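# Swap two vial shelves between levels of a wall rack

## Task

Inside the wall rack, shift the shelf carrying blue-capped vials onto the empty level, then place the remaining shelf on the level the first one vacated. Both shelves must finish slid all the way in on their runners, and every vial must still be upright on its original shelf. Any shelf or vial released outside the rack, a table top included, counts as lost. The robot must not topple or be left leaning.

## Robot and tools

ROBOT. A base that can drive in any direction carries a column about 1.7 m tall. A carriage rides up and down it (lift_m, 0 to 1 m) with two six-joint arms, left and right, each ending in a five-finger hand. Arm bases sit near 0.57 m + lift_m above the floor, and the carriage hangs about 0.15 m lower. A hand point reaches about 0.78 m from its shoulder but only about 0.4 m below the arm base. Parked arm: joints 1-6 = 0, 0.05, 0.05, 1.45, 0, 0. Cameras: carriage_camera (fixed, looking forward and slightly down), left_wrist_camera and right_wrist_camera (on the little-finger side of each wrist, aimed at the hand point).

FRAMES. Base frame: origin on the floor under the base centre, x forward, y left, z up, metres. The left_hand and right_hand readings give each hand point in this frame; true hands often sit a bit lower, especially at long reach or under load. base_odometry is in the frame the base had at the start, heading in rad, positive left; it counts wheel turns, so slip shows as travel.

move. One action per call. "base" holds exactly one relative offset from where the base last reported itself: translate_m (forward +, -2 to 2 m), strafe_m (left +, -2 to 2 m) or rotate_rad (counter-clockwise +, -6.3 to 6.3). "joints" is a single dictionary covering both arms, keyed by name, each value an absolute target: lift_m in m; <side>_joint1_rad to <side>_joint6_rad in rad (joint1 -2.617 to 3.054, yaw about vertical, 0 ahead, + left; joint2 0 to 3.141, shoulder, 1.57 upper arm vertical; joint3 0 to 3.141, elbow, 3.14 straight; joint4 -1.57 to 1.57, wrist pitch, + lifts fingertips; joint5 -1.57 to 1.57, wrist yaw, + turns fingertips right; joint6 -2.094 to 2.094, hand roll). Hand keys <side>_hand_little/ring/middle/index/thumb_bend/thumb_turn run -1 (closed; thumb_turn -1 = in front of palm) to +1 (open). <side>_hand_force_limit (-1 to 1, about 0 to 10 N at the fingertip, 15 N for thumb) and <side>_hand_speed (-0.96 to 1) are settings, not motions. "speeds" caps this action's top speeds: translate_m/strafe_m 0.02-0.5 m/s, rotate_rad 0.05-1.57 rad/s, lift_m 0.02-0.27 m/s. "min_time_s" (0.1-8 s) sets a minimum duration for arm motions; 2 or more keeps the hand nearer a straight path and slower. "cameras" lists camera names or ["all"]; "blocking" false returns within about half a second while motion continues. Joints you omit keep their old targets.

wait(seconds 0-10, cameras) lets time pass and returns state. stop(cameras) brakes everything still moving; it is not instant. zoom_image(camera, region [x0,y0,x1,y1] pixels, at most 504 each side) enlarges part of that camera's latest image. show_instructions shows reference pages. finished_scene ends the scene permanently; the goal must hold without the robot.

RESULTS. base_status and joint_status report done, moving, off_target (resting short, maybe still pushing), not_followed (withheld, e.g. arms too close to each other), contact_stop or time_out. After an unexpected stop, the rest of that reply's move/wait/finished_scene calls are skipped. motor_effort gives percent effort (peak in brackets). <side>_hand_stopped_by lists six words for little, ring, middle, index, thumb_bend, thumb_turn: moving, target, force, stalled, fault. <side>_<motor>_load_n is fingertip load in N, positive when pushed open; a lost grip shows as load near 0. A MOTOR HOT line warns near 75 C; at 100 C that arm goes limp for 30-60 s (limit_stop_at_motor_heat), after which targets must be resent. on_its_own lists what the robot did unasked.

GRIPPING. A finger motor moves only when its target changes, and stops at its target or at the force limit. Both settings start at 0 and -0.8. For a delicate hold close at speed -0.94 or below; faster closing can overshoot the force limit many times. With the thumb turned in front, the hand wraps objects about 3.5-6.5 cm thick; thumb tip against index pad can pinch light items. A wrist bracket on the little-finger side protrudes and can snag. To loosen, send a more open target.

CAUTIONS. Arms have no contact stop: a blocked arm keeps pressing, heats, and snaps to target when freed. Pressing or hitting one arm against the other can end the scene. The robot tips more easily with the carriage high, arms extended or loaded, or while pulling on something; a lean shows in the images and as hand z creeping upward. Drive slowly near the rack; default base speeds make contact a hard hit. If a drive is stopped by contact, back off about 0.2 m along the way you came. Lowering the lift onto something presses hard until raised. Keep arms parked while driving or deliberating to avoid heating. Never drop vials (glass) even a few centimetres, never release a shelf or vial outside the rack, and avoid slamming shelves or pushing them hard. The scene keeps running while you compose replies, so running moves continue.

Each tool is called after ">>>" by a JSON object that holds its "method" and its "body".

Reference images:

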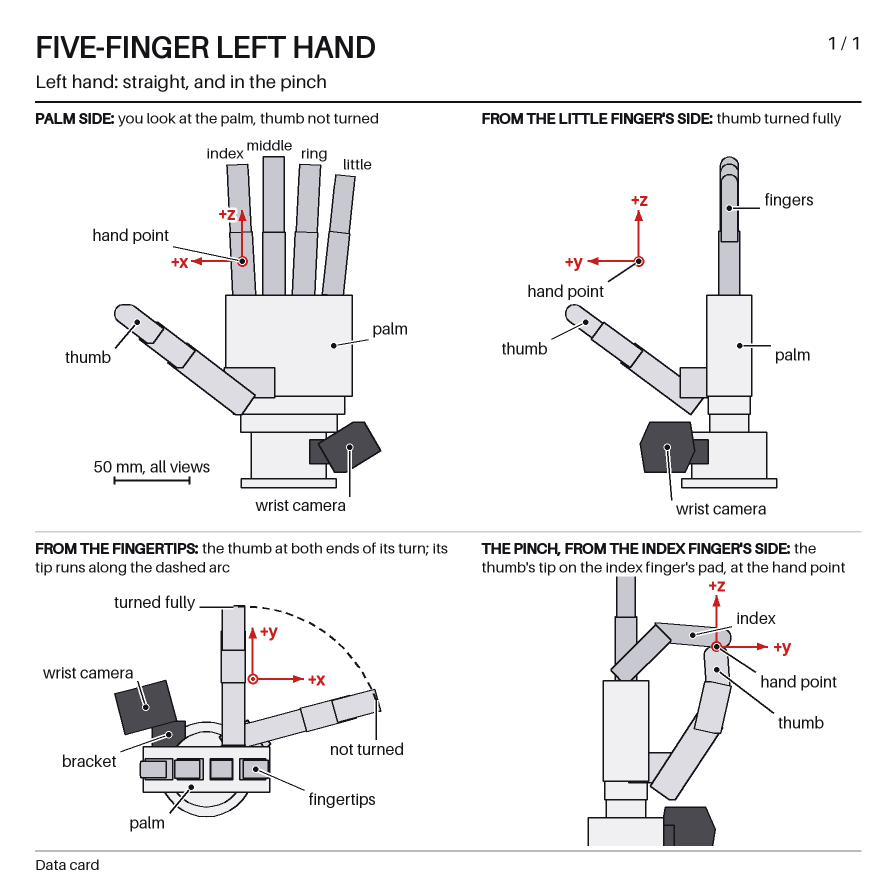

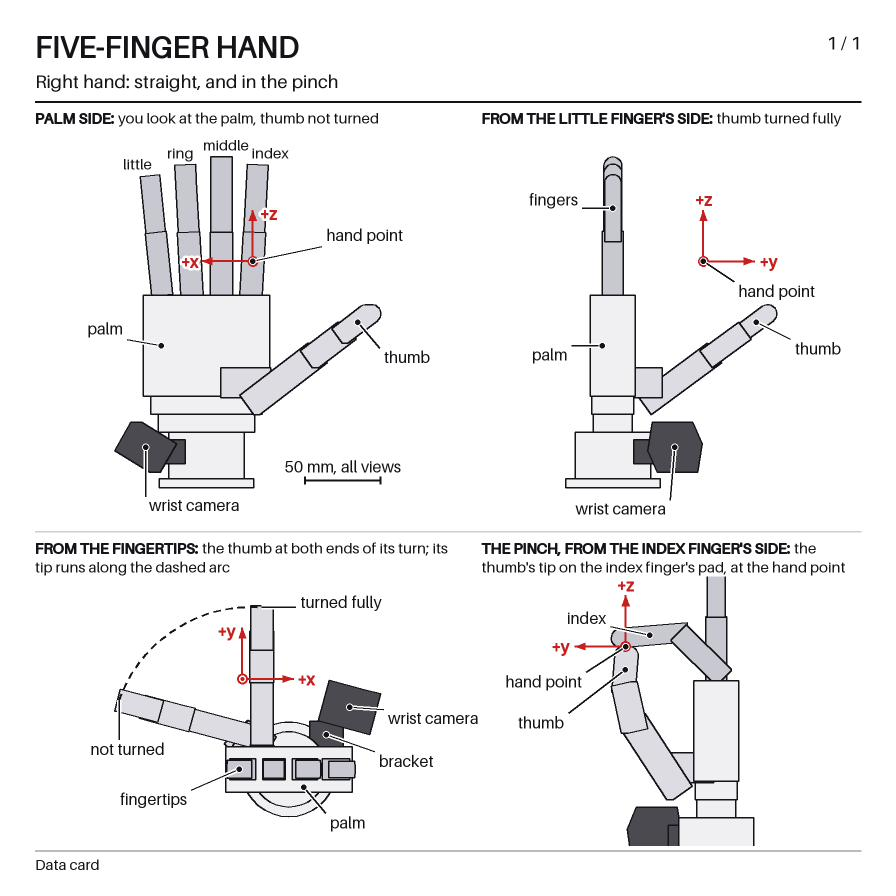

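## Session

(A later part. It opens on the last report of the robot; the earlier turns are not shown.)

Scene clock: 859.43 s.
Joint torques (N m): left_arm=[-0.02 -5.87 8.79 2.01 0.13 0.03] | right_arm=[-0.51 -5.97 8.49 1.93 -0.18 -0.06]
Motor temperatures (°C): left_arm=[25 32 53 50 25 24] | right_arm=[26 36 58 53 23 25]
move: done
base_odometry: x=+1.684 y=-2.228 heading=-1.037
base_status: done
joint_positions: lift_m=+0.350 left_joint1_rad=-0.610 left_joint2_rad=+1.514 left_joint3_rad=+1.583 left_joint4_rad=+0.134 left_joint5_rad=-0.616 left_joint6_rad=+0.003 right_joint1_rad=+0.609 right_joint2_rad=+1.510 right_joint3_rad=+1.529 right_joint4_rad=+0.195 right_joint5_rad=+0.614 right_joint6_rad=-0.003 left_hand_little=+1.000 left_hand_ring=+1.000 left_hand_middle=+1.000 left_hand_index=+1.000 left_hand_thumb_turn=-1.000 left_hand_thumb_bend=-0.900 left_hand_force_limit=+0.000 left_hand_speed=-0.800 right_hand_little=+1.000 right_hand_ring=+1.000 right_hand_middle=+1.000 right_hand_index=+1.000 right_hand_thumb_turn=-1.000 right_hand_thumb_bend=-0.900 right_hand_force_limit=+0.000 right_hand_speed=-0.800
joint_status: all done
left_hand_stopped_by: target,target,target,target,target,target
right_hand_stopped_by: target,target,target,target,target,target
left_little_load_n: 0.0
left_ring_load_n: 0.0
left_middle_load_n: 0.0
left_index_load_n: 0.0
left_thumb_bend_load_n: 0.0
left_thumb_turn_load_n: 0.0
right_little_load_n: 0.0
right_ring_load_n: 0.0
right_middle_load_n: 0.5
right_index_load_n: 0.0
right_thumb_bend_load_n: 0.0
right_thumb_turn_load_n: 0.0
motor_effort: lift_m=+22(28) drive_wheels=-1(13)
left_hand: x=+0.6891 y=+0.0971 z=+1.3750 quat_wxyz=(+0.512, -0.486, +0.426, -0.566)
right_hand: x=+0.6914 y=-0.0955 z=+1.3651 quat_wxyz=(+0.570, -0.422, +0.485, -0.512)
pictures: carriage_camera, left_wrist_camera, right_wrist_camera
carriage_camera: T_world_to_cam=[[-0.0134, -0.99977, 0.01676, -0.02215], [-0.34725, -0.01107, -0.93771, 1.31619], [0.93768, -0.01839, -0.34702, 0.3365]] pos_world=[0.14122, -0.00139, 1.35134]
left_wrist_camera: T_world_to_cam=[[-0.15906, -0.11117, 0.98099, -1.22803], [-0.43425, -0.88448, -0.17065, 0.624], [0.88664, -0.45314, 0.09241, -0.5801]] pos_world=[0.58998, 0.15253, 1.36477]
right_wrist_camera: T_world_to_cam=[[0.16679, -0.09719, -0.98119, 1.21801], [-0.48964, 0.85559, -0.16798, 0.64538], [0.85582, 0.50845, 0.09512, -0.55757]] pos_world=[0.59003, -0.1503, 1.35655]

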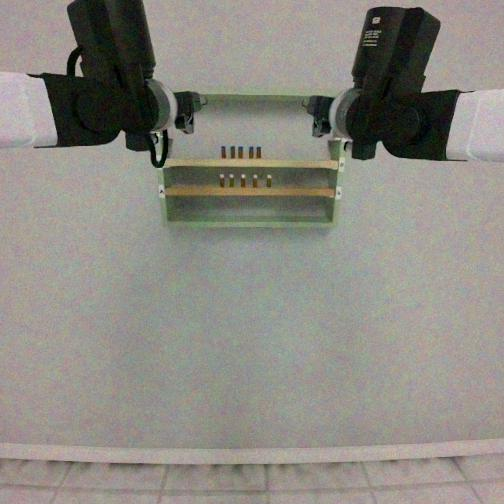

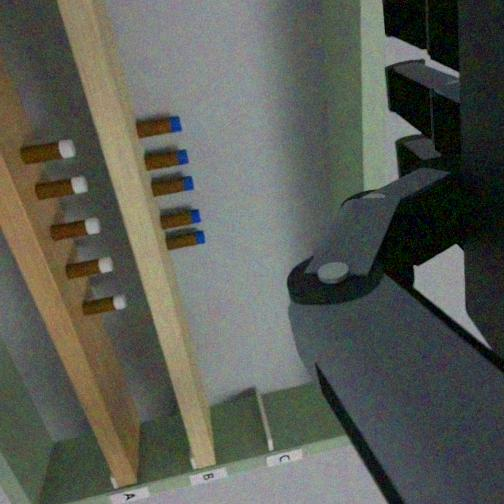

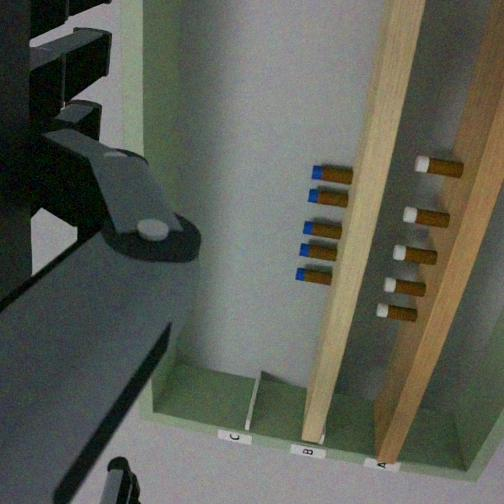

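>>> {"method": "move", "body": {"joints": {"left_joint4_rad":-0.055,"right_joint4_rad":-0.005}, "min_time_s": 1.5, "cameras": []}}

>>> {"method": "move", "body": {"joints": {"lift_m":0.23}, "base": {"translate_m":0.11}, "speeds": {"lift_m":0.1,"translate_m":0.05}, "cameras": ["all"]}}

>>> {"method": "zoom_image", "body": {"camera": "carriage_camera", "region": [140, 30, 360, 220]}}

Scene clock: 882.47 s.
Joint torques (N m): left_arm=[-0.06 -6.02 8.76 1.92 0.07 0.03] | right_arm=[-0.55 -6.05 8.55 1.99 -0.08 -0.06]
Motor temperatures (°C): left_arm=[25 32 52 50 25 24] | right_arm=[26 37 58 51 23 25]
move: done
base_odometry: x=+1.684 y=-2.228 heading=-1.037
base_status: not commanded
joint_positions: lift_m=+0.350 left_joint1_rad=-0.610 left_joint2_rad=+1.514 left_joint3_rad=+1.583 left_joint4_rad=-0.051 left_joint5_rad=-0.616 left_joint6_rad=+0.003 right_joint1_rad=+0.609 right_joint2_rad=+1.510 right_joint3_rad=+1.529 right_joint4_rad=-0.004 right_joint5_rad=+0.614 right_joint6_rad=-0.003 left_hand_little=+1.000 left_hand_ring=+1.000 left_hand_middle=+1.000 left_hand_index=+1.000 left_hand_thumb_turn=-1.000 left_hand_thumb_bend=-0.900 left_hand_force_limit=+0.000 left_hand_speed=-0.800 right_hand_little=+1.000 right_hand_ring=+1.000 right_hand_middle=+1.000 right_hand_index=+1.000 right_hand_thumb_turn=-1.000 right_hand_thumb_bend=-0.900 right_hand_force_limit=+0.000 right_hand_speed=-0.800
joint_status: all done
left_hand_stopped_by: target,target,target,target,target,target
right_hand_stopped_by: target,target,target,target,target,target
left_little_load_n: 0.0
left_ring_load_n: 0.0
left_middle_load_n: 0.0
left_index_load_n: 0.0
left_thumb_bend_load_n: 0.0
left_thumb_turn_load_n: 0.0
right_little_load_n: 0.0
right_ring_load_n: 0.0
right_middle_load_n: 0.0
right_index_load_n: 0.0
right_thumb_bend_load_n: 0.5
right_thumb_turn_load_n: 0.0
motor_effort: lift_m=+22(22) drive_wheels=-1(1)
left_hand: x=+0.6842 y=+0.1005 z=+1.3278 quat_wxyz=(+0.503, -0.500, +0.493, -0.504)
right_hand: x=+0.6863 y=-0.0990 z=+1.3144 quat_wxyz=(+0.503, -0.494, +0.500, -0.503)

Scene clock: 885.17 s.
Joint torques (N m): left_arm=[-0.02 -5.9 8.55 2.01 0.05 0.01] | right_arm=[-0.65 -5.96 8.34 2.09 -0.07 -0.06]
Motor temperatures (°C): left_arm=[25 32 51 49 25 24] | right_arm=[26 36 57 51 23 25]
move: done
base_odometry: x=+1.740 y=-2.323 heading=-1.037
base_status: done
joint_positions: lift_m=+0.230 left_joint1_rad=-0.610 left_joint2_rad=+1.512 left_joint3_rad=+1.586 left_joint4_rad=-0.063 left_joint5_rad=-0.615 left_joint6_rad=+0.003 right_joint1_rad=+0.609 right_joint2_rad=+1.509 right_joint3_rad=+1.531 right_joint4_rad=-0.012 right_joint5_rad=+0.613 right_joint6_rad=-0.003 left_hand_little=+1.000 left_hand_ring=+1.000 left_hand_middle=+1.000 left_hand_index=+1.000 left_hand_thumb_turn=-1.000 left_hand_thumb_bend=-0.900 left_hand_force_limit=+0.000 left_hand_speed=-0.800 right_hand_little=+1.000 right_hand_ring=+1.000 right_hand_middle=+1.000 right_hand_index=+1.000 right_hand_thumb_turn=-1.000 right_hand_thumb_bend=-0.900 right_hand_force_limit=+0.000 right_hand_speed=-0.800
joint_status: all done
left_hand_stopped_by: target,target,target,target,target,target
right_hand_stopped_by: target,target,target,target,target,target
left_little_load_n: 0.0
left_ring_load_n: 0.0
left_middle_load_n: -0.5
left_index_load_n: 0.0
left_thumb_bend_load_n: 0.0
left_thumb_turn_load_n: 0.0
right_little_load_n: 0.0
right_ring_load_n: 0.0
right_middle_load_n: 0.0
right_index_load_n: 0.0
right_thumb_bend_load_n: 0.0
right_thumb_turn_load_n: 0.5
motor_effort: lift_m=+20(21) drive_wheels=+3(12)
left_hand: x=+0.6832 y=+0.1007 z=+1.2067 quat_wxyz=(+0.502, -0.500, +0.496, -0.502)
right_hand: x=+0.6856 y=-0.0994 z=+1.1943 quat_wxyz=(+0.502, -0.496, +0.500, -0.502)
pictures: carriage_camera, left_wrist_camera, right_wrist_camera
carriage_camera: T_world_to_cam=[[-0.0134, -0.99977, 0.01676, -0.02015], [-0.34725, -0.01107, -0.93771, 1.20385], [0.93768, -0.01839, -0.34702, 0.29492]] pos_world=[0.14122, -0.00139, 1.23154]
left_wrist_camera: T_world_to_cam=[[-0.0035, -0.22011, 0.97547, -1.15225], [-0.4648, -0.86334, -0.19648, 0.64585], [0.88541, -0.45408, -0.09928, -0.32536]] pos_world=[0.58423, 0.15623, 1.21858]
right_wrist_camera: T_world_to_cam=[[0.00276, -0.21166, -0.97734, 1.14745], [-0.5197, 0.83469, -0.18223, 0.65275], [0.85435, 0.50842, -0.10769, -0.29121]] pos_world=[0.58485, -0.15391, 1.20904]

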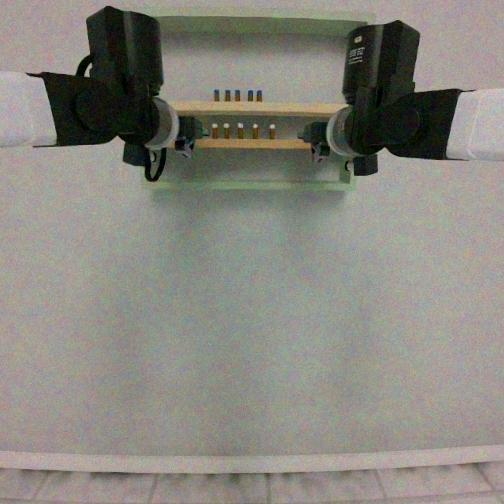

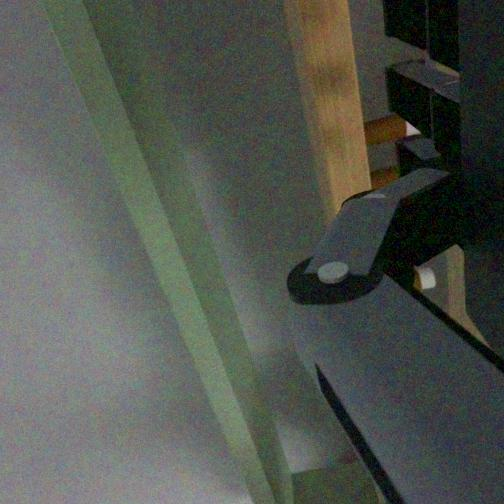

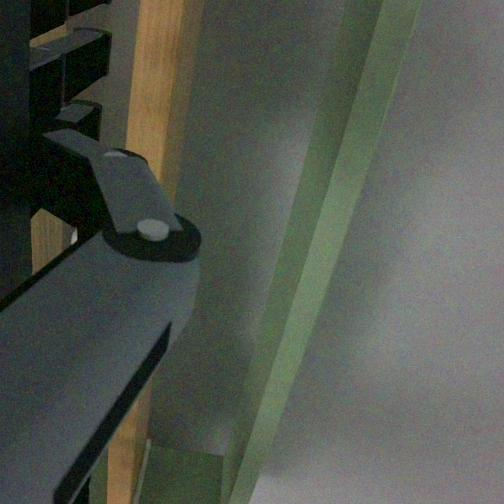

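Scaled by 2.291 from the camera's image (finer frame: 720x720).

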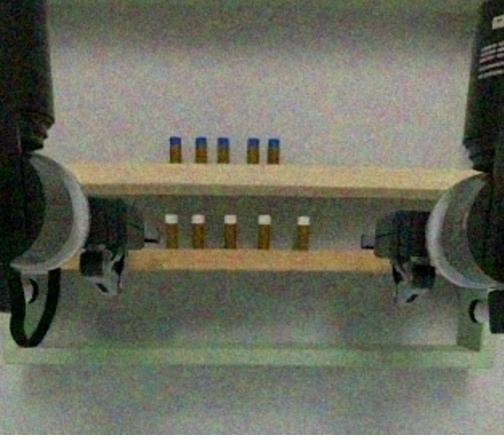

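>>> {"method": "move", "body": {"joints": {"lift_m":0.2115}, "speeds": {"lift_m":0.05}, "cameras": []}}

>>> {"method": "move", "body": {"base": {"translate_m":0.02}, "speeds": {"translate_m":0.03}, "cameras": ["all"]}}

>>> {"method": "zoom_image", "body": {"camera": "carriage_camera", "region": [180, 60, 330, 190]}}

Scene clock: 892.90 s.
Joint torques (N m): left_arm=[0.03 -6.04 8.55 2.06 0.06 0.01] | right_arm=[-0.61 -6.08 8.28 2.09 -0.08 -0.07]
Motor temperatures (°C): left_arm=[25 32 51 49 25 24] | right_arm=[26 36 57 51 23 25]
move: done
base_odometry: x=+1.740 y=-2.323 heading=-1.037
base_status: not commanded
joint_positions: lift_m=+0.212 left_joint1_rad=-0.610 left_joint2_rad=+1.512 left_joint3_rad=+1.586 left_joint4_rad=-0.067 left_joint5_rad=-0.615 left_joint6_rad=+0.003 right_joint1_rad=+0.609 right_joint2_rad=+1.509 right_joint3_rad=+1.531 right_joint4_rad=-0.013 right_joint5_rad=+0.613 right_joint6_rad=-0.003 left_hand_little=+1.000 left_hand_ring=+1.000 left_hand_middle=+1.000 left_hand_index=+1.000 left_hand_thumb_turn=-1.000 left_hand_thumb_bend=-0.900 left_hand_force_limit=+0.000 left_hand_speed=-0.800 right_hand_little=+1.000 right_hand_ring=+1.000 right_hand_middle=+1.000 right_hand_index=+1.000 right_hand_thumb_turn=-1.000 right_hand_thumb_bend=-0.900 right_hand_force_limit=+0.000 right_hand_speed=-0.800
joint_status: all done
left_hand_stopped_by: target,target,target,target,target,target
right_hand_stopped_by: target,target,target,target,target,target
left_little_load_n: 0.0
left_ring_load_n: 0.0
left_middle_load_n: 0.0
left_index_load_n: 0.0
left_thumb_bend_load_n: 0.0
left_thumb_turn_load_n: 0.0
right_little_load_n: 0.0
right_ring_load_n: -0.5
right_middle_load_n: 0.0
right_index_load_n: 0.0
right_thumb_bend_load_n: 0.0
right_thumb_turn_load_n: 0.0
motor_effort: lift_m=+19(20) drive_wheels=+3(3)
left_hand: x=+0.6830 y=+0.1008 z=+1.1876 quat_wxyz=(+0.502, -0.500, +0.497, -0.501)
right_hand: x=+0.6856 y=-0.0994 z=+1.1758 quat_wxyz=(+0.502, -0.496, +0.500, -0.502)

Scene clock: 894.00 s.
Joint torques (N m): left_arm=[-0.03 -5.94 8.58 2.05 0.04 0.04] | right_arm=[-0.54 -6.02 8.34 2.07 -0.06 -0.05]
Motor temperatures (°C): left_arm=[25 32 51 49 25 24] | right_arm=[26 36 57 51 23 25]
move: done
base_odometry: x=+1.750 y=-2.340 heading=-1.037
base_status: done
joint_positions: lift_m=+0.212 left_joint1_rad=-0.610 left_joint2_rad=+1.512 left_joint3_rad=+1.586 left_joint4_rad=-0.067 left_joint5_rad=-0.614 left_joint6_rad=+0.003 right_joint1_rad=+0.609 right_joint2_rad=+1.509 right_joint3_rad=+1.531 right_joint4_rad=-0.012 right_joint5_rad=+0.613 right_joint6_rad=-0.003 left_hand_little=+1.000 left_hand_ring=+1.000 left_hand_middle=+1.000 left_hand_index=+1.000 left_hand_thumb_turn=-1.000 left_hand_thumb_bend=-0.900 left_hand_force_limit=+0.000 left_hand_speed=-0.800 right_hand_little=+1.000 right_hand_ring=+1.000 right_hand_middle=+1.000 right_hand_index=+1.000 right_hand_thumb_turn=-1.000 right_hand_thumb_bend=-0.900 right_hand_force_limit=+0.000 right_hand_speed=-0.800
joint_status: not commanded
left_hand_stopped_by: target,target,target,target,target,target
right_hand_stopped_by: target,target,target,target,target,target
left_little_load_n: 0.0
left_ring_load_n: 0.0
left_middle_load_n: 0.0
left_index_load_n: 0.0
left_thumb_bend_load_n: 0.0
left_thumb_turn_load_n: 0.0
right_little_load_n: 0.0
right_ring_load_n: 0.0
right_middle_load_n: 0.0
right_index_load_n: 0.0
right_thumb_bend_load_n: 0.0
right_thumb_turn_load_n: 0.0
motor_effort: lift_m=+19(20) drive_wheels=-4(10)
left_hand: x=+0.6830 y=+0.1008 z=+1.1876 quat_wxyz=(+0.502, -0.500, +0.497, -0.501)
right_hand: x=+0.6857 y=-0.0993 z=+1.1761 quat_wxyz=(+0.502, -0.496, +0.500, -0.502)
pictures: carriage_camera, left_wrist_camera, right_wrist_camera
carriage_camera: T_world_to_cam=[[-0.0134, -0.99977, 0.01676, -0.01984], [-0.34725, -0.01107, -0.93771, 1.1866], [0.93768, -0.01839, -0.34702, 0.28854]] pos_world=[0.14122, -0.00139, 1.21314]
left_wrist_camera: T_world_to_cam=[[-0.00119, -0.22186, 0.97508, -1.13449], [-0.46563, -0.8628, -0.19688, 0.64309], [0.88498, -0.45426, -0.10227, -0.32321]] pos_world=[0.58412, 0.15634, 1.19977]
right_wrist_camera: T_world_to_cam=[[0.00349, -0.21124, -0.97743, 1.12941], [-0.51983, 0.83461, -0.18222, 0.64948], [0.85426, 0.50873, -0.10689, -0.29402]] pos_world=[0.58485, -0.15392, 1.19084]

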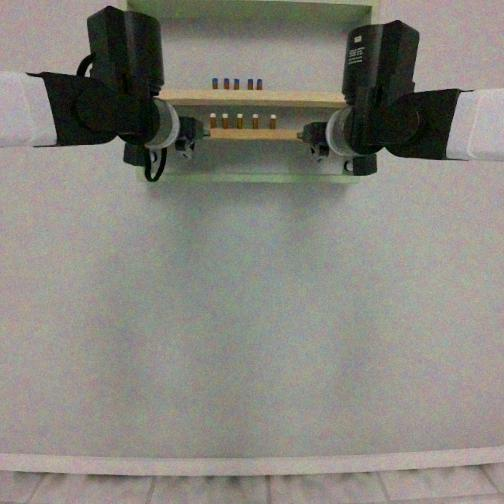

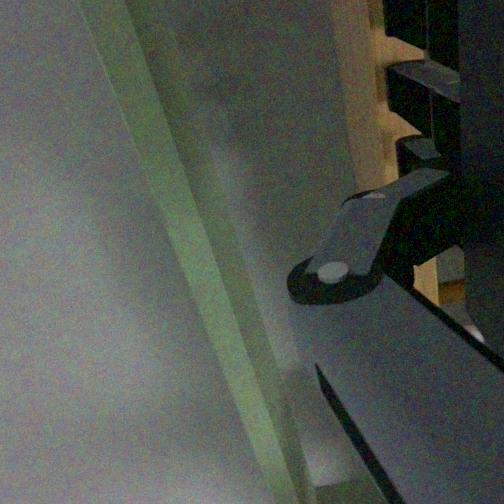

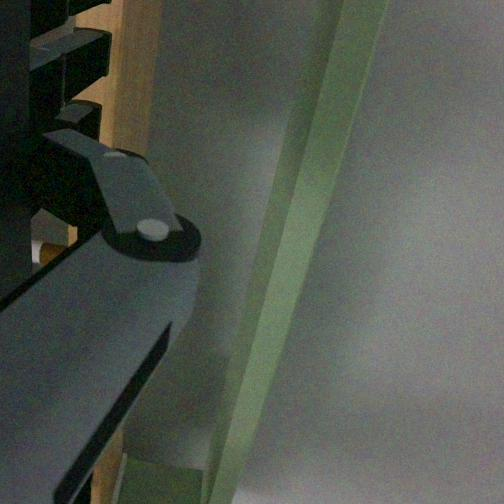

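Scaled by 3.360 from the camera's image (finer frame: 720x720).

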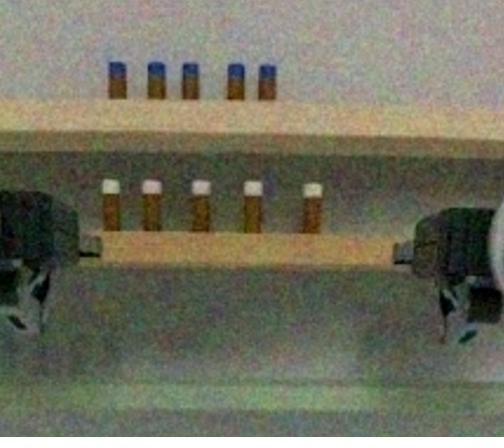

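>>> {"method": "move", "body": {"base": {"translate_m":0.009}, "speeds": {"translate_m":0.02}, "cameras": ["carriage_camera"]}}

>>> {"method": "zoom_image", "body": {"camera": "carriage_camera", "region": [180, 60, 330, 190]}}

>>> {"method": "move", "body": {"base": {"translate_m":0.004}, "speeds": {"translate_m":0.02}, "cameras": ["carriage_camera"]}}

>>> {"method": "zoom_image", "body": {"camera": "carriage_camera", "region": [180, 60, 330, 190]}}

Scene clock: 900.87 s.
Joint torques (N m): left_arm=[-0.05 -5.87 8.59 2.03 0.04 0.04] | right_arm=[-0.61 -5.94 8.35 2.08 -0.07 -0.06]
Motor temperatures (°C): left_arm=[25 33 51 49 25 24] | right_arm=[26 36 56 51 23 25]
move: done
base_odometry: x=+1.754 y=-2.348 heading=-1.038
base_status: done
joint_positions: lift_m=+0.212 left_joint1_rad=-0.610 left_joint2_rad=+1.512 left_joint3_rad=+1.586 left_joint4_rad=-0.067 left_joint5_rad=-0.614 left_joint6_rad=+0.003 right_joint1_rad=+0.609 right_joint2_rad=+1.509 right_joint3_rad=+1.531 right_joint4_rad=-0.012 right_joint5_rad=+0.613 right_joint6_rad=-0.003 left_hand_little=+1.000 left_hand_ring=+1.000 left_hand_middle=+1.000 left_hand_index=+1.000 left_hand_thumb_turn=-1.000 left_hand_thumb_bend=-0.900 left_hand_force_limit=+0.000 left_hand_speed=-0.800 right_hand_little=+1.000 right_hand_ring=+1.000 right_hand_middle=+1.000 right_hand_index=+1.000 right_hand_thumb_turn=-1.000 right_hand_thumb_bend=-0.900 right_hand_force_limit=+0.000 right_hand_speed=-0.800
joint_status: not commanded
left_hand_stopped_by: target,target,target,target,target,target
right_hand_stopped_by: target,target,target,target,target,target
left_little_load_n: 0.0
left_ring_load_n: 0.0
left_middle_load_n: 0.0
left_index_load_n: 0.0
left_thumb_bend_load_n: 0.0
left_thumb_turn_load_n: 0.0
right_little_load_n: 0.0
right_ring_load_n: -0.5
right_middle_load_n: 0.0
right_index_load_n: 0.0
right_thumb_bend_load_n: 0.0
right_thumb_turn_load_n: 0.0
motor_effort: lift_m=+20(20) drive_wheels=-4(10)
left_hand: x=+0.6830 y=+0.1008 z=+1.1875 quat_wxyz=(+0.502, -0.500, +0.497, -0.501)
right_hand: x=+0.6856 y=-0.0993 z=+1.1760 quat_wxyz=(+0.502, -0.496, +0.500, -0.502)
carriage_camera: T_world_to_cam=[[-0.0134, -0.99977, 0.01676, -0.01984], [-0.34725, -0.01107, -0.93771, 1.1866], [0.93768, -0.01839, -0.34702, 0.28854]] pos_world=[0.14122, -0.00139, 1.21314]

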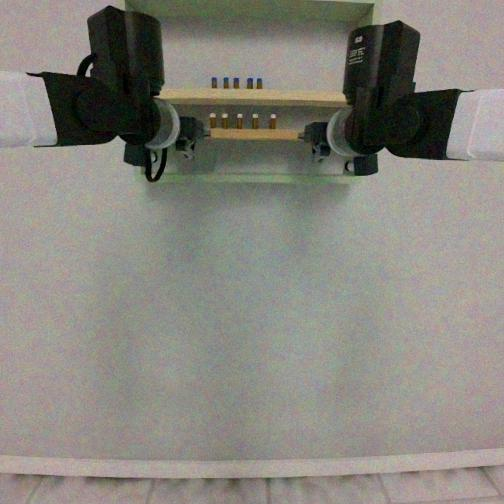

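Scaled by 3.360 from the camera's image (finer frame: 720x720).

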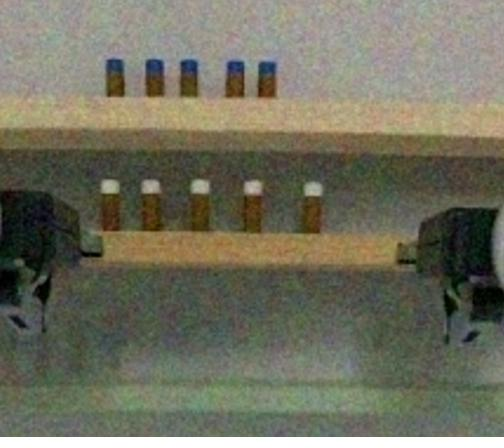

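Scene clock: 901.43 s.
Joint torques (N m): left_arm=[0.24 -5.59 8.59 2.09 0.06 0.03] | right_arm=[-0.65 -5.94 8.31 2.07 -0.07 -0.06]
Motor temperatures (°C): left_arm=[25 33 51 49 25 24] | right_arm=[26 36 56 51 23 25]
move: done
base_odometry: x=+1.756 y=-2.351 heading=-1.038
base_status: done
joint_positions: lift_m=+0.212 left_joint1_rad=-0.611 left_joint2_rad=+1.510 left_joint3_rad=+1.586 left_joint4_rad=-0.070 left_joint5_rad=-0.615 left_joint6_rad=+0.003 right_joint1_rad=+0.609 right_joint2_rad=+1.509 right_joint3_rad=+1.531 right_joint4_rad=-0.012 right_joint5_rad=+0.613 right_joint6_rad=-0.003 left_hand_little=+1.000 left_hand_ring=+1.000 left_hand_middle=+1.000 left_hand_index=+1.000 left_hand_thumb_turn=-1.000 left_hand_thumb_bend=-0.900 left_hand_force_limit=+0.000 left_hand_speed=-0.800 right_hand_little=+1.000 right_hand_ring=+1.000 right_hand_middle=+1.000 right_hand_index=+1.000 right_hand_thumb_turn=-1.000 right_hand_thumb_bend=-0.900 right_hand_force_limit=+0.000 right_hand_speed=-0.800
joint_status: not commanded
left_hand_stopped_by: target,target,target,target,target,target
right_hand_stopped_by: target,target,target,target,target,target
left_little_load_n: 0.0
left_ring_load_n: 0.0
left_middle_load_n: -0.5
left_index_load_n: 0.0
left_thumb_bend_load_n: 0.0
left_thumb_turn_load_n: 0.0
right_little_load_n: 0.0
right_ring_load_n: 0.0
right_middle_load_n: 0.0
right_index_load_n: 0.0
right_thumb_bend_load_n: 0.0
right_thumb_turn_load_n: 0.0
motor_effort: lift_m=+19(20) drive_wheels=+3(10)
left_hand: x=+0.6821 y=+0.1009 z=+1.1877 quat_wxyz=(+0.502, -0.500, +0.498, -0.500)
right_hand: x=+0.6857 y=-0.0993 z=+1.1761 quat_wxyz=(+0.502, -0.496, +0.500, -0.502)
carriage_camera: T_world_to_cam=[[-0.0134, -0.99977, 0.01676, -0.01984], [-0.34725, -0.01107, -0.93771, 1.1866], [0.93768, -0.01839, -0.34702, 0.28854]] pos_world=[0.14122, -0.00139, 1.21314]

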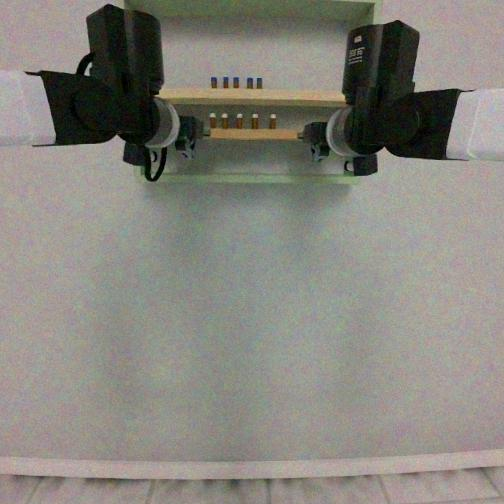

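Scaled by 3.360 from the camera's image (finer frame: 720x720).

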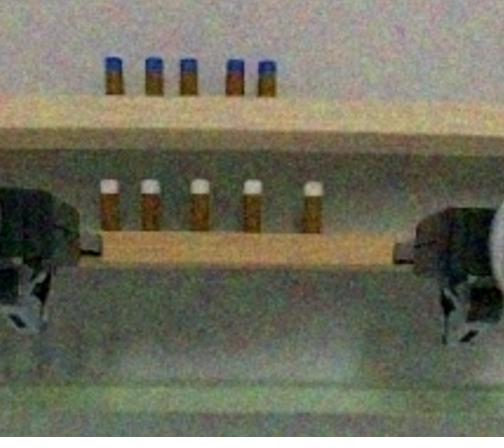

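>>> {"method": "move", "body": {"base": {"translate_m":0.003}, "speeds": {"translate_m":0.02}, "cameras": []}}

>>> {"method": "move", "body": {"base": {"translate_m":0.003}, "speeds": {"translate_m":0.02}, "cameras": ["all"]}}

>>> {"method": "zoom_image", "body": {"camera": "carriage_camera", "region": [180, 60, 330, 190]}}

Scene clock: 905.07 s.
Joint torques (N m): left_arm=[0.51 -5.11 8.49 2.2 0.11 0.01] | right_arm=[-0.68 -5.65 8.34 2.11 -0.11 -0.06]
Motor temperatures (°C): left_arm=[25 33 51 49 25 24] | right_arm=[26 36 56 51 23 25]
move: done
base_odometry: x=+1.757 y=-2.354 heading=-1.038
base_status: done
joint_positions: lift_m=+0.212 left_joint1_rad=-0.616 left_joint2_rad=+1.504 left_joint3_rad=+1.586 left_joint4_rad=-0.082 left_joint5_rad=-0.619 left_joint6_rad=+0.003 right_joint1_rad=+0.611 right_joint2_rad=+1.505 right_joint3_rad=+1.531 right_joint4_rad=-0.015 right_joint5_rad=+0.617 right_joint6_rad=-0.003 left_hand_little=+1.000 left_hand_ring=+1.000 left_hand_middle=+1.000 left_hand_index=+1.000 left_hand_thumb_turn=-1.000 left_hand_thumb_bend=-0.900 left_hand_force_limit=+0.000 left_hand_speed=-0.800 right_hand_little=+1.000 right_hand_ring=+1.000 right_hand_middle=+1.000 right_hand_index=+1.000 right_hand_thumb_turn=-1.000 right_hand_thumb_bend=-0.900 right_hand_force_limit=+0.000 right_hand_speed=-0.800
joint_status: not commanded
left_hand_stopped_by: target,target,target,target,target,target
right_hand_stopped_by: target,target,target,target,target,target
left_little_load_n: 0.0
left_ring_load_n: 0.0
left_middle_load_n: -1.5
left_index_load_n: 0.0
left_thumb_bend_load_n: 0.0
left_thumb_turn_load_n: 0.0
right_little_load_n: 0.0
right_ring_load_n: 0.0
right_middle_load_n: -1.0
right_index_load_n: -0.5
right_thumb_bend_load_n: 0.5
right_thumb_turn_load_n: 0.0
motor_effort: lift_m=+19(20) drive_wheels=+3(10)
left_hand: x=+0.6792 y=+0.1012 z=+1.1878 quat_wxyz=(+0.502, -0.500, +0.500, -0.498)
right_hand: x=+0.6844 y=-0.1000 z=+1.1770 quat_wxyz=(+0.502, -0.495, +0.500, -0.503)

Scene clock: 905.60 s.
Joint torques (N m): left_arm=[0.87 -4.41 8.51 2.32 0.14 0.03] | right_arm=[-1.06 -4.96 8.32 2.26 -0.11 -0.07]
Motor temperatures (°C): left_arm=[25 33 51 49 25 24] | right_arm=[26 36 56 51 23 25]
move: done
base_odometry: x=+1.759 y=-2.356 heading=-1.038
base_status: done
joint_positions: lift_m=+0.212 left_joint1_rad=-0.619 left_joint2_rad=+1.497 left_joint3_rad=+1.586 left_joint4_rad=-0.094 left_joint5_rad=-0.622 left_joint6_rad=+0.003 right_joint1_rad=+0.614 right_joint2_rad=+1.498 right_joint3_rad=+1.531 right_joint4_rad=-0.026 right_joint5_rad=+0.617 right_joint6_rad=-0.003 left_hand_little=+1.000 left_hand_ring=+1.000 left_hand_middle=+1.000 left_hand_index=+1.000 left_hand_thumb_turn=-1.000 left_hand_thumb_bend=-0.900 left_hand_force_limit=+0.000 left_hand_speed=-0.800 right_hand_little=+1.000 right_hand_ring=+1.000 right_hand_middle=+1.000 right_hand_index=+1.000 right_hand_thumb_turn=-1.000 right_hand_thumb_bend=-0.900 right_hand_force_limit=+0.000 right_hand_speed=-0.800
joint_status: not commanded
left_hand_stopped_by: target,target,target,target,target,target
right_hand_stopped_by: target,target,target,target,target,target
left_little_load_n: 0.0
left_ring_load_n: 0.0
left_middle_load_n: -2.0
left_index_load_n: 0.0
left_thumb_bend_load_n: 0.0
left_thumb_turn_load_n: 0.5
right_little_load_n: 0.0
right_ring_load_n: 0.0
right_middle_load_n: -2.0
right_index_load_n: 0.0
right_thumb_bend_load_n: 0.0
right_thumb_turn_load_n: 0.0
motor_effort: lift_m=+19(20) drive_wheels=+4(12)
left_hand: x=+0.6764 y=+0.1017 z=+1.1881 quat_wxyz=(+0.501, -0.500, +0.502, -0.497)
right_hand: x=+0.6817 y=-0.1000 z=+1.1775 quat_wxyz=(+0.501, -0.498, +0.500, -0.502)
pictures: carriage_camera, left_wrist_camera, right_wrist_camera
carriage_camera: T_world_to_cam=[[-0.0134, -0.99977, 0.01676, -0.01984], [-0.34725, -0.01107, -0.93771, 1.1866], [0.93768, -0.01839, -0.34702, 0.28854]] pos_world=[0.14122, -0.00139, 1.21314]
left_wrist_camera: T_world_to_cam=[[0.00791, -0.22855, 0.9735, -1.13833], [-0.46884, -0.86074, -0.19826, 0.64447], [0.88325, -0.45485, -0.11396, -0.30187]] pos_world=[0.57779, 0.15726, 1.20154]
right_wrist_camera: T_world_to_cam=[[0.00017, -0.21357, -0.97693, 1.13199], [-0.52082, 0.83395, -0.1824, 0.64914], [0.85367, 0.50884, -0.11109, -0.28473]] pos_world=[0.58096, -0.15471, 1.19265]

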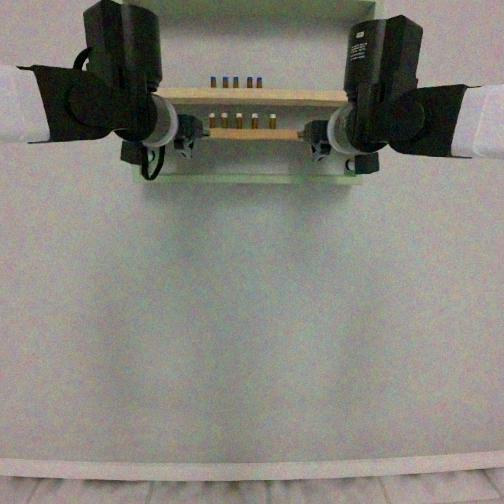

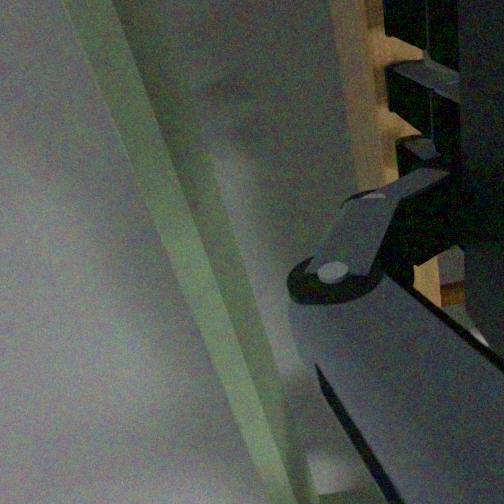

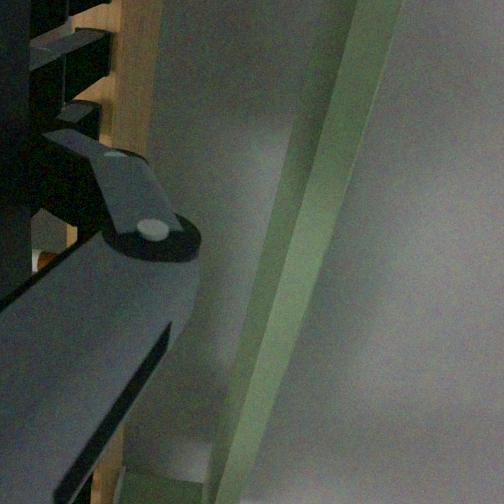

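Scaled by 3.360 from the camera's image (finer frame: 720x720).

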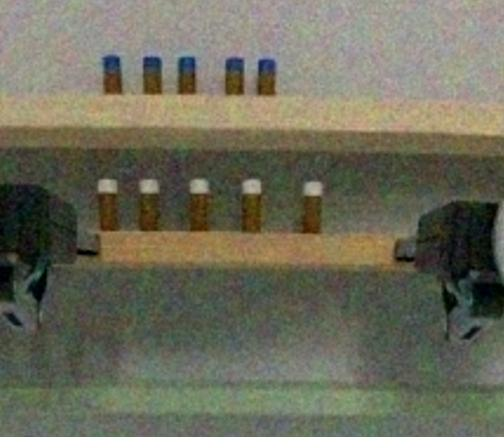

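>>> {"method": "move", "body": {"base": {"translate_m":-0.025}, "speeds": {"translate_m":0.03}, "cameras": []}}

>>> {"method": "move", "body": {"joints": {"lift_m":0.286}, "speeds": {"lift_m":0.05}, "cameras": ["carriage_camera"]}}

>>> {"method": "zoom_image", "body": {"camera": "carriage_camera", "region": [180, 60, 330, 190]}}

Scene clock: 919.63 s.
Joint torques (N m): left_arm=[0.55 -4.56 8.51 2.18 0.08 0.01] | right_arm=[-1.05 -4.98 8.29 2.09 -0.12 -0.05]
Motor temperatures (°C): left_arm=[25 32 51 49 25 24] | right_arm=[26 36 56 51 23 25]
move: done
base_odometry: x=+1.746 y=-2.335 heading=-1.038
base_status: done
joint_positions: lift_m=+0.212 left_joint1_rad=-0.616 left_joint2_rad=+1.498 left_joint3_rad=+1.586 left_joint4_rad=-0.079 left_joint5_rad=-0.620 left_joint6_rad=+0.003 right_joint1_rad=+0.614 right_joint2_rad=+1.498 right_joint3_rad=+1.531 right_joint4_rad=-0.013 right_joint5_rad=+0.617 right_joint6_rad=-0.003 left_hand_little=+1.000 left_hand_ring=+1.000 left_hand_middle=+1.000 left_hand_index=+1.000 left_hand_thumb_turn=-1.000 left_hand_thumb_bend=-0.900 left_hand_force_limit=+0.000 left_hand_speed=-0.800 right_hand_little=+1.000 right_hand_ring=+1.000 right_hand_middle=+1.000 right_hand_index=+1.000 right_hand_thumb_turn=-1.000 right_hand_thumb_bend=-0.900 right_hand_force_limit=+0.000 right_hand_speed=-0.800
joint_status: not commanded
left_hand_stopped_by: target,target,target,target,target,target
right_hand_stopped_by: target,target,target,target,target,target
left_little_load_n: 0.0
left_ring_load_n: 0.0
left_middle_load_n: 0.0
left_index_load_n: 0.0
left_thumb_bend_load_n: 0.0
left_thumb_turn_load_n: 0.0
right_little_load_n: 0.0
right_ring_load_n: 0.0
right_middle_load_n: 0.0
right_index_load_n: 0.0
right_thumb_bend_load_n: 0.0
right_thumb_turn_load_n: 0.0
motor_effort: lift_m=+19(20) drive_wheels=+3(8)
left_hand: x=+0.6780 y=+0.1020 z=+1.1913 quat_wxyz=(+0.502, -0.500, +0.497, -0.501)
right_hand: x=+0.6823 y=-0.0995 z=+1.1808 quat_wxyz=(+0.506, -0.493, +0.499, -0.503)

Scene clock: 921.47 s.
Joint torques (N m): left_arm=[0.65 -4.52 8.42 2.11 0.11 0.04] | right_arm=[-1.02 -4.98 8.28 2.03 -0.12 -0.06]
Motor temperatures (°C): left_arm=[25 32 51 49 25 24] | right_arm=[26 36 56 51 23 25]
move: done
base_odometry: x=+1.746 y=-2.335 heading=-1.038
base_status: not commanded
joint_positions: lift_m=+0.286 left_joint1_rad=-0.616 left_joint2_rad=+1.498 left_joint3_rad=+1.586 left_joint4_rad=-0.074 left_joint5_rad=-0.620 left_joint6_rad=+0.003 right_joint1_rad=+0.614 right_joint2_rad=+1.498 right_joint3_rad=+1.531 right_joint4_rad=-0.010 right_joint5_rad=+0.617 right_joint6_rad=-0.003 left_hand_little=+1.000 left_hand_ring=+1.000 left_hand_middle=+1.000 left_hand_index=+1.000 left_hand_thumb_turn=-1.000 left_hand_thumb_bend=-0.900 left_hand_force_limit=+0.000 left_hand_speed=-0.800 right_hand_little=+1.000 right_hand_ring=+1.000 right_hand_middle=+1.000 right_hand_index=+1.000 right_hand_thumb_turn=-1.000 right_hand_thumb_bend=-0.900 right_hand_force_limit=+0.000 right_hand_speed=-0.800
joint_status: all done
left_hand_stopped_by: target,target,target,target,target,target
right_hand_stopped_by: target,target,target,target,target,target
left_little_load_n: 0.0
left_ring_load_n: 0.0
left_middle_load_n: 0.0
left_index_load_n: 0.0
left_thumb_bend_load_n: 0.0
left_thumb_turn_load_n: 0.0
right_little_load_n: 0.0
right_ring_load_n: 0.0
right_middle_load_n: 0.0
right_index_load_n: 0.0
right_thumb_bend_load_n: 0.0
right_thumb_turn_load_n: 0.0
motor_effort: lift_m=+22(26) drive_wheels=-4(4)
left_hand: x=+0.6782 y=+0.1018 z=+1.2666 quat_wxyz=(+0.502, -0.499, +0.495, -0.503)
right_hand: x=+0.6824 y=-0.0994 z=+1.2556 quat_wxyz=(+0.506, -0.492, +0.499, -0.503)
carriage_camera: T_world_to_cam=[[-0.0134, -0.99977, 0.01676, -0.02108], [-0.34725, -0.01107, -0.93771, 1.25608], [0.93768, -0.01839, -0.34702, 0.31425]] pos_world=[0.14122, -0.00139, 1.28724]

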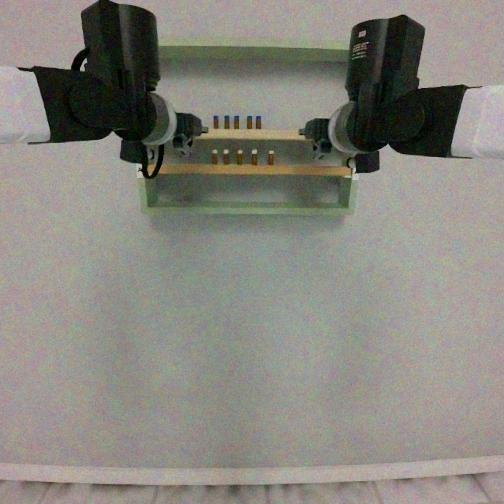

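Scaled by 3.360 from the camera's image (finer frame: 720x720).

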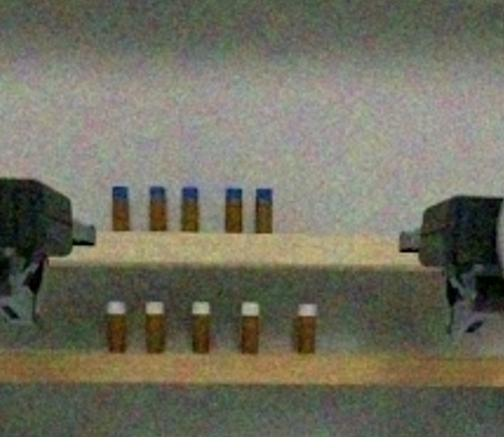

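>>> {"method": "move", "body": {"joints": {"lift_m":0.280}, "speeds": {"lift_m":0.05}, "cameras": []}}

>>> {"method": "move", "body": {"base": {"translate_m":0.018}, "speeds": {"translate_m":0.02}, "cameras": ["carriage_camera"]}}

>>> {"method": "zoom_image", "body": {"camera": "carriage_camera", "region": [180, 60, 330, 190]}}

>>> {"method": "move", "body": {"base": {"translate_m":0.003}, "speeds": {"translate_m":0.02}, "cameras": []}}

>>> {"method": "move", "body": {"base": {"translate_m":0.003}, "speeds": {"translate_m":0.02}, "cameras": []}}

Scene clock: 937.27 s.
Joint torques (N m): left_arm=[0.59 -4.78 8.51 2.08 0.11 0.02] | right_arm=[-1.02 -5.03 8.35 2.07 -0.14 -0.06]
Motor temperatures (°C): left_arm=[25 32 50 48 25 23] | right_arm=[26 35 55 51 23 25]
move: done
base_odometry: x=+1.746 y=-2.335 heading=-1.038
base_status: not commanded
joint_positions: lift_m=+0.280 left_joint1_rad=-0.616 left_joint2_rad=+1.499 left_joint3_rad=+1.586 left_joint4_rad=-0.072 left_joint5_rad=-0.619 left_joint6_rad=+0.003 right_joint1_rad=+0.614 right_joint2_rad=+1.499 right_joint3_rad=+1.531 right_joint4_rad=-0.012 right_joint5_rad=+0.617 right_joint6_rad=-0.003 left_hand_little=+1.000 left_hand_ring=+1.000 left_hand_middle=+1.000 left_hand_index=+1.000 left_hand_thumb_turn=-1.000 left_hand_thumb_bend=-0.900 left_hand_force_limit=+0.000 left_hand_speed=-0.800 right_hand_little=+1.000 right_hand_ring=+1.000 right_hand_middle=+1.000 right_hand_index=+1.000 right_hand_thumb_turn=-1.000 right_hand_thumb_bend=-0.900 right_hand_force_limit=+0.000 right_hand_speed=-0.800
joint_status: all done
left_hand_stopped_by: target,target,target,target,target,target
right_hand_stopped_by: target,target,target,target,target,target
left_little_load_n: 0.0
left_ring_load_n: 0.0
left_middle_load_n: -0.5
left_index_load_n: 0.0
left_thumb_bend_load_n: 0.0
left_thumb_turn_load_n: 0.0
right_little_load_n: 0.0
right_ring_load_n: -0.5
right_middle_load_n: 0.0
right_index_load_n: 0.0
right_thumb_bend_load_n: 0.0
right_thumb_turn_load_n: 0.0
motor_effort: lift_m=+19(20) drive_wheels=-4(4)
left_hand: x=+0.6785 y=+0.1015 z=+1.2613 quat_wxyz=(+0.502, -0.499, +0.495, -0.504)
right_hand: x=+0.6824 y=-0.0994 z=+1.2493 quat_wxyz=(+0.506, -0.493, +0.499, -0.503)

Scene clock: 938.57 s.
Joint torques (N m): left_arm=[0.62 -4.83 8.51 2.09 0.1 0.03] | right_arm=[-1.05 -5.04 8.32 2.04 -0.11 -0.06]
Motor temperatures (°C): left_arm=[25 32 50 48 25 23] | right_arm=[26 35 55 51 23 25]
move: done
base_odometry: x=+1.755 y=-2.350 heading=-1.038
base_status: done
joint_positions: lift_m=+0.280 left_joint1_rad=-0.616 left_joint2_rad=+1.500 left_joint3_rad=+1.586 left_joint4_rad=-0.071 left_joint5_rad=-0.618 left_joint6_rad=+0.003 right_joint1_rad=+0.614 right_joint2_rad=+1.499 right_joint3_rad=+1.531 right_joint4_rad=-0.011 right_joint5_rad=+0.616 right_joint6_rad=-0.003 left_hand_little=+1.000 left_hand_ring=+1.000 left_hand_middle=+1.000 left_hand_index=+1.000 left_hand_thumb_turn=-1.000 left_hand_thumb_bend=-0.900 left_hand_force_limit=+0.000 left_hand_speed=-0.800 right_hand_little=+1.000 right_hand_ring=+1.000 right_hand_middle=+1.000 right_hand_index=+1.000 right_hand_thumb_turn=-1.000 right_hand_thumb_bend=-0.900 right_hand_force_limit=+0.000 right_hand_speed=-0.800
joint_status: not commanded
left_hand_stopped_by: target,target,target,target,target,target
right_hand_stopped_by: target,target,target,target,target,target
left_little_load_n: 0.0
left_ring_load_n: 0.0
left_middle_load_n: 0.0
left_index_load_n: 0.0
left_thumb_bend_load_n: 0.0
left_thumb_turn_load_n: 0.0
right_little_load_n: 0.0
right_ring_load_n: -0.5
right_middle_load_n: 0.0
right_index_load_n: 0.0
right_thumb_bend_load_n: 0.5
right_thumb_turn_load_n: 0.0
motor_effort: lift_m=+19(20) drive_wheels=-4(9)
left_hand: x=+0.6789 y=+0.1013 z=+1.2609 quat_wxyz=(+0.502, -0.499, +0.495, -0.504)
right_hand: x=+0.6824 y=-0.0993 z=+1.2496 quat_wxyz=(+0.506, -0.493, +0.499, -0.503)
carriage_camera: T_world_to_cam=[[-0.0134, -0.99977, 0.01676, -0.02099], [-0.34725, -0.01107, -0.93771, 1.25092], [0.93768, -0.01839, -0.34702, 0.31234]] pos_world=[0.14122, -0.00139, 1.28174]

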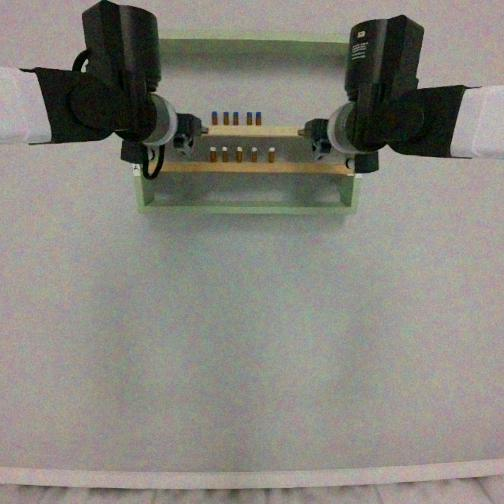

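Scaled by 3.360 from the camera's image (finer frame: 720x720).

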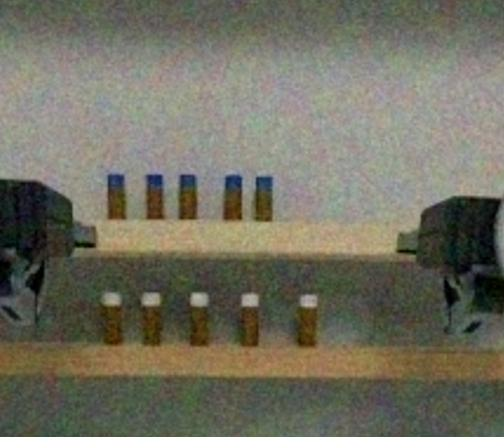

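Scene clock: 939.17 s.
Joint torques (N m): left_arm=[0.58 -4.78 8.5 2.1 0.11 0.02] | right_arm=[-1.05 -5.09 8.31 2.07 -0.12 -0.06]
Motor temperatures (°C): left_arm=[25 32 50 48 25 23] | right_arm=[26 35 55 51 23 25]
move: done
base_odometry: x=+1.757 y=-2.353 heading=-1.039
base_status: done
joint_positions: lift_m=+0.280 left_joint1_rad=-0.616 left_joint2_rad=+1.500 left_joint3_rad=+1.586 left_joint4_rad=-0.070 left_joint5_rad=-0.618 left_joint6_rad=+0.003 right_joint1_rad=+0.614 right_joint2_rad=+1.499 right_joint3_rad=+1.531 right_joint4_rad=-0.012 right_joint5_rad=+0.617 right_joint6_rad=-0.003 left_hand_little=+1.000 left_hand_ring=+1.000 left_hand_middle=+1.000 left_hand_index=+1.000 left_hand_thumb_turn=-1.000 left_hand_thumb_bend=-0.900 left_hand_force_limit=+0.000 left_hand_speed=-0.800 right_hand_little=+1.000 right_hand_ring=+1.000 right_hand_middle=+1.000 right_hand_index=+1.000 right_hand_thumb_turn=-1.000 right_hand_thumb_bend=-0.900 right_hand_force_limit=+0.000 right_hand_speed=-0.800
joint_status: not commanded
left_hand_stopped_by: target,target,target,target,target,target
right_hand_stopped_by: target,target,target,target,target,target
left_little_load_n: 0.0
left_ring_load_n: 0.0
left_middle_load_n: 0.0
left_index_load_n: 0.0
left_thumb_bend_load_n: 0.0
left_thumb_turn_load_n: 0.0
right_little_load_n: 0.0
right_ring_load_n: 0.0
right_middle_load_n: 0.0
right_index_load_n: 0.0
right_thumb_bend_load_n: 0.0
right_thumb_turn_load_n: 0.0
motor_effort: lift_m=+19(20) drive_wheels=+3(9)
left_hand: x=+0.6789 y=+0.1013 z=+1.2611 quat_wxyz=(+0.502, -0.499, +0.495, -0.504)
right_hand: x=+0.6825 y=-0.0995 z=+1.2495 quat_wxyz=(+0.506, -0.493, +0.499, -0.503)

Scene clock: 939.70 s.
Joint torques (N m): left_arm=[0.75 -4.41 8.53 2.11 0.11 0.02] | right_arm=[-1.02 -5.03 8.29 2.03 -0.14 -0.06]
Motor temperatures (°C): left_arm=[25 32 50 48 25 23] | right_arm=[26 35 55 51 23 25]
move: done
base_odometry: x=+1.758 y=-2.356 heading=-1.039
base_status: done
joint_positions: lift_m=+0.280 left_joint1_rad=-0.618 left_joint2_rad=+1.497 left_joint3_rad=+1.586 left_joint4_rad=-0.073 left_joint5_rad=-0.620 left_joint6_rad=+0.003 right_joint1_rad=+0.614 right_joint2_rad=+1.499 right_joint3_rad=+1.531 right_joint4_rad=-0.008 right_joint5_rad=+0.618 right_joint6_rad=-0.002 left_hand_little=+1.000 left_hand_ring=+1.000 left_hand_middle=+1.000 left_hand_index=+1.000 left_hand_thumb_turn=-1.000 left_hand_thumb_bend=-0.900 left_hand_force_limit=+0.000 left_hand_speed=-0.800 right_hand_little=+1.000 right_hand_ring=+1.000 right_hand_middle=+1.000 right_hand_index=+1.000 right_hand_thumb_turn=-1.000 right_hand_thumb_bend=-0.900 right_hand_force_limit=+0.000 right_hand_speed=-0.800
joint_status: not commanded
left_hand_stopped_by: target,target,target,target,target,target
right_hand_stopped_by: target,target,target,target,target,target
left_little_load_n: 0.0
left_ring_load_n: -0.5
left_middle_load_n: -1.0
left_index_load_n: 0.0
left_thumb_bend_load_n: 0.0
left_thumb_turn_load_n: 0.0
right_little_load_n: -0.5
right_ring_load_n: -0.5
right_middle_load_n: 0.0
right_index_load_n: 0.0
right_thumb_bend_load_n: 0.0
right_thumb_turn_load_n: 0.0
motor_effort: lift_m=+19(20) drive_wheels=+2(9)
left_hand: x=+0.6779 y=+0.1013 z=+1.2616 quat_wxyz=(+0.502, -0.499, +0.494, -0.504)
right_hand: x=+0.6827 y=-0.0997 z=+1.2504 quat_wxyz=(+0.507, -0.491, +0.499, -0.503)


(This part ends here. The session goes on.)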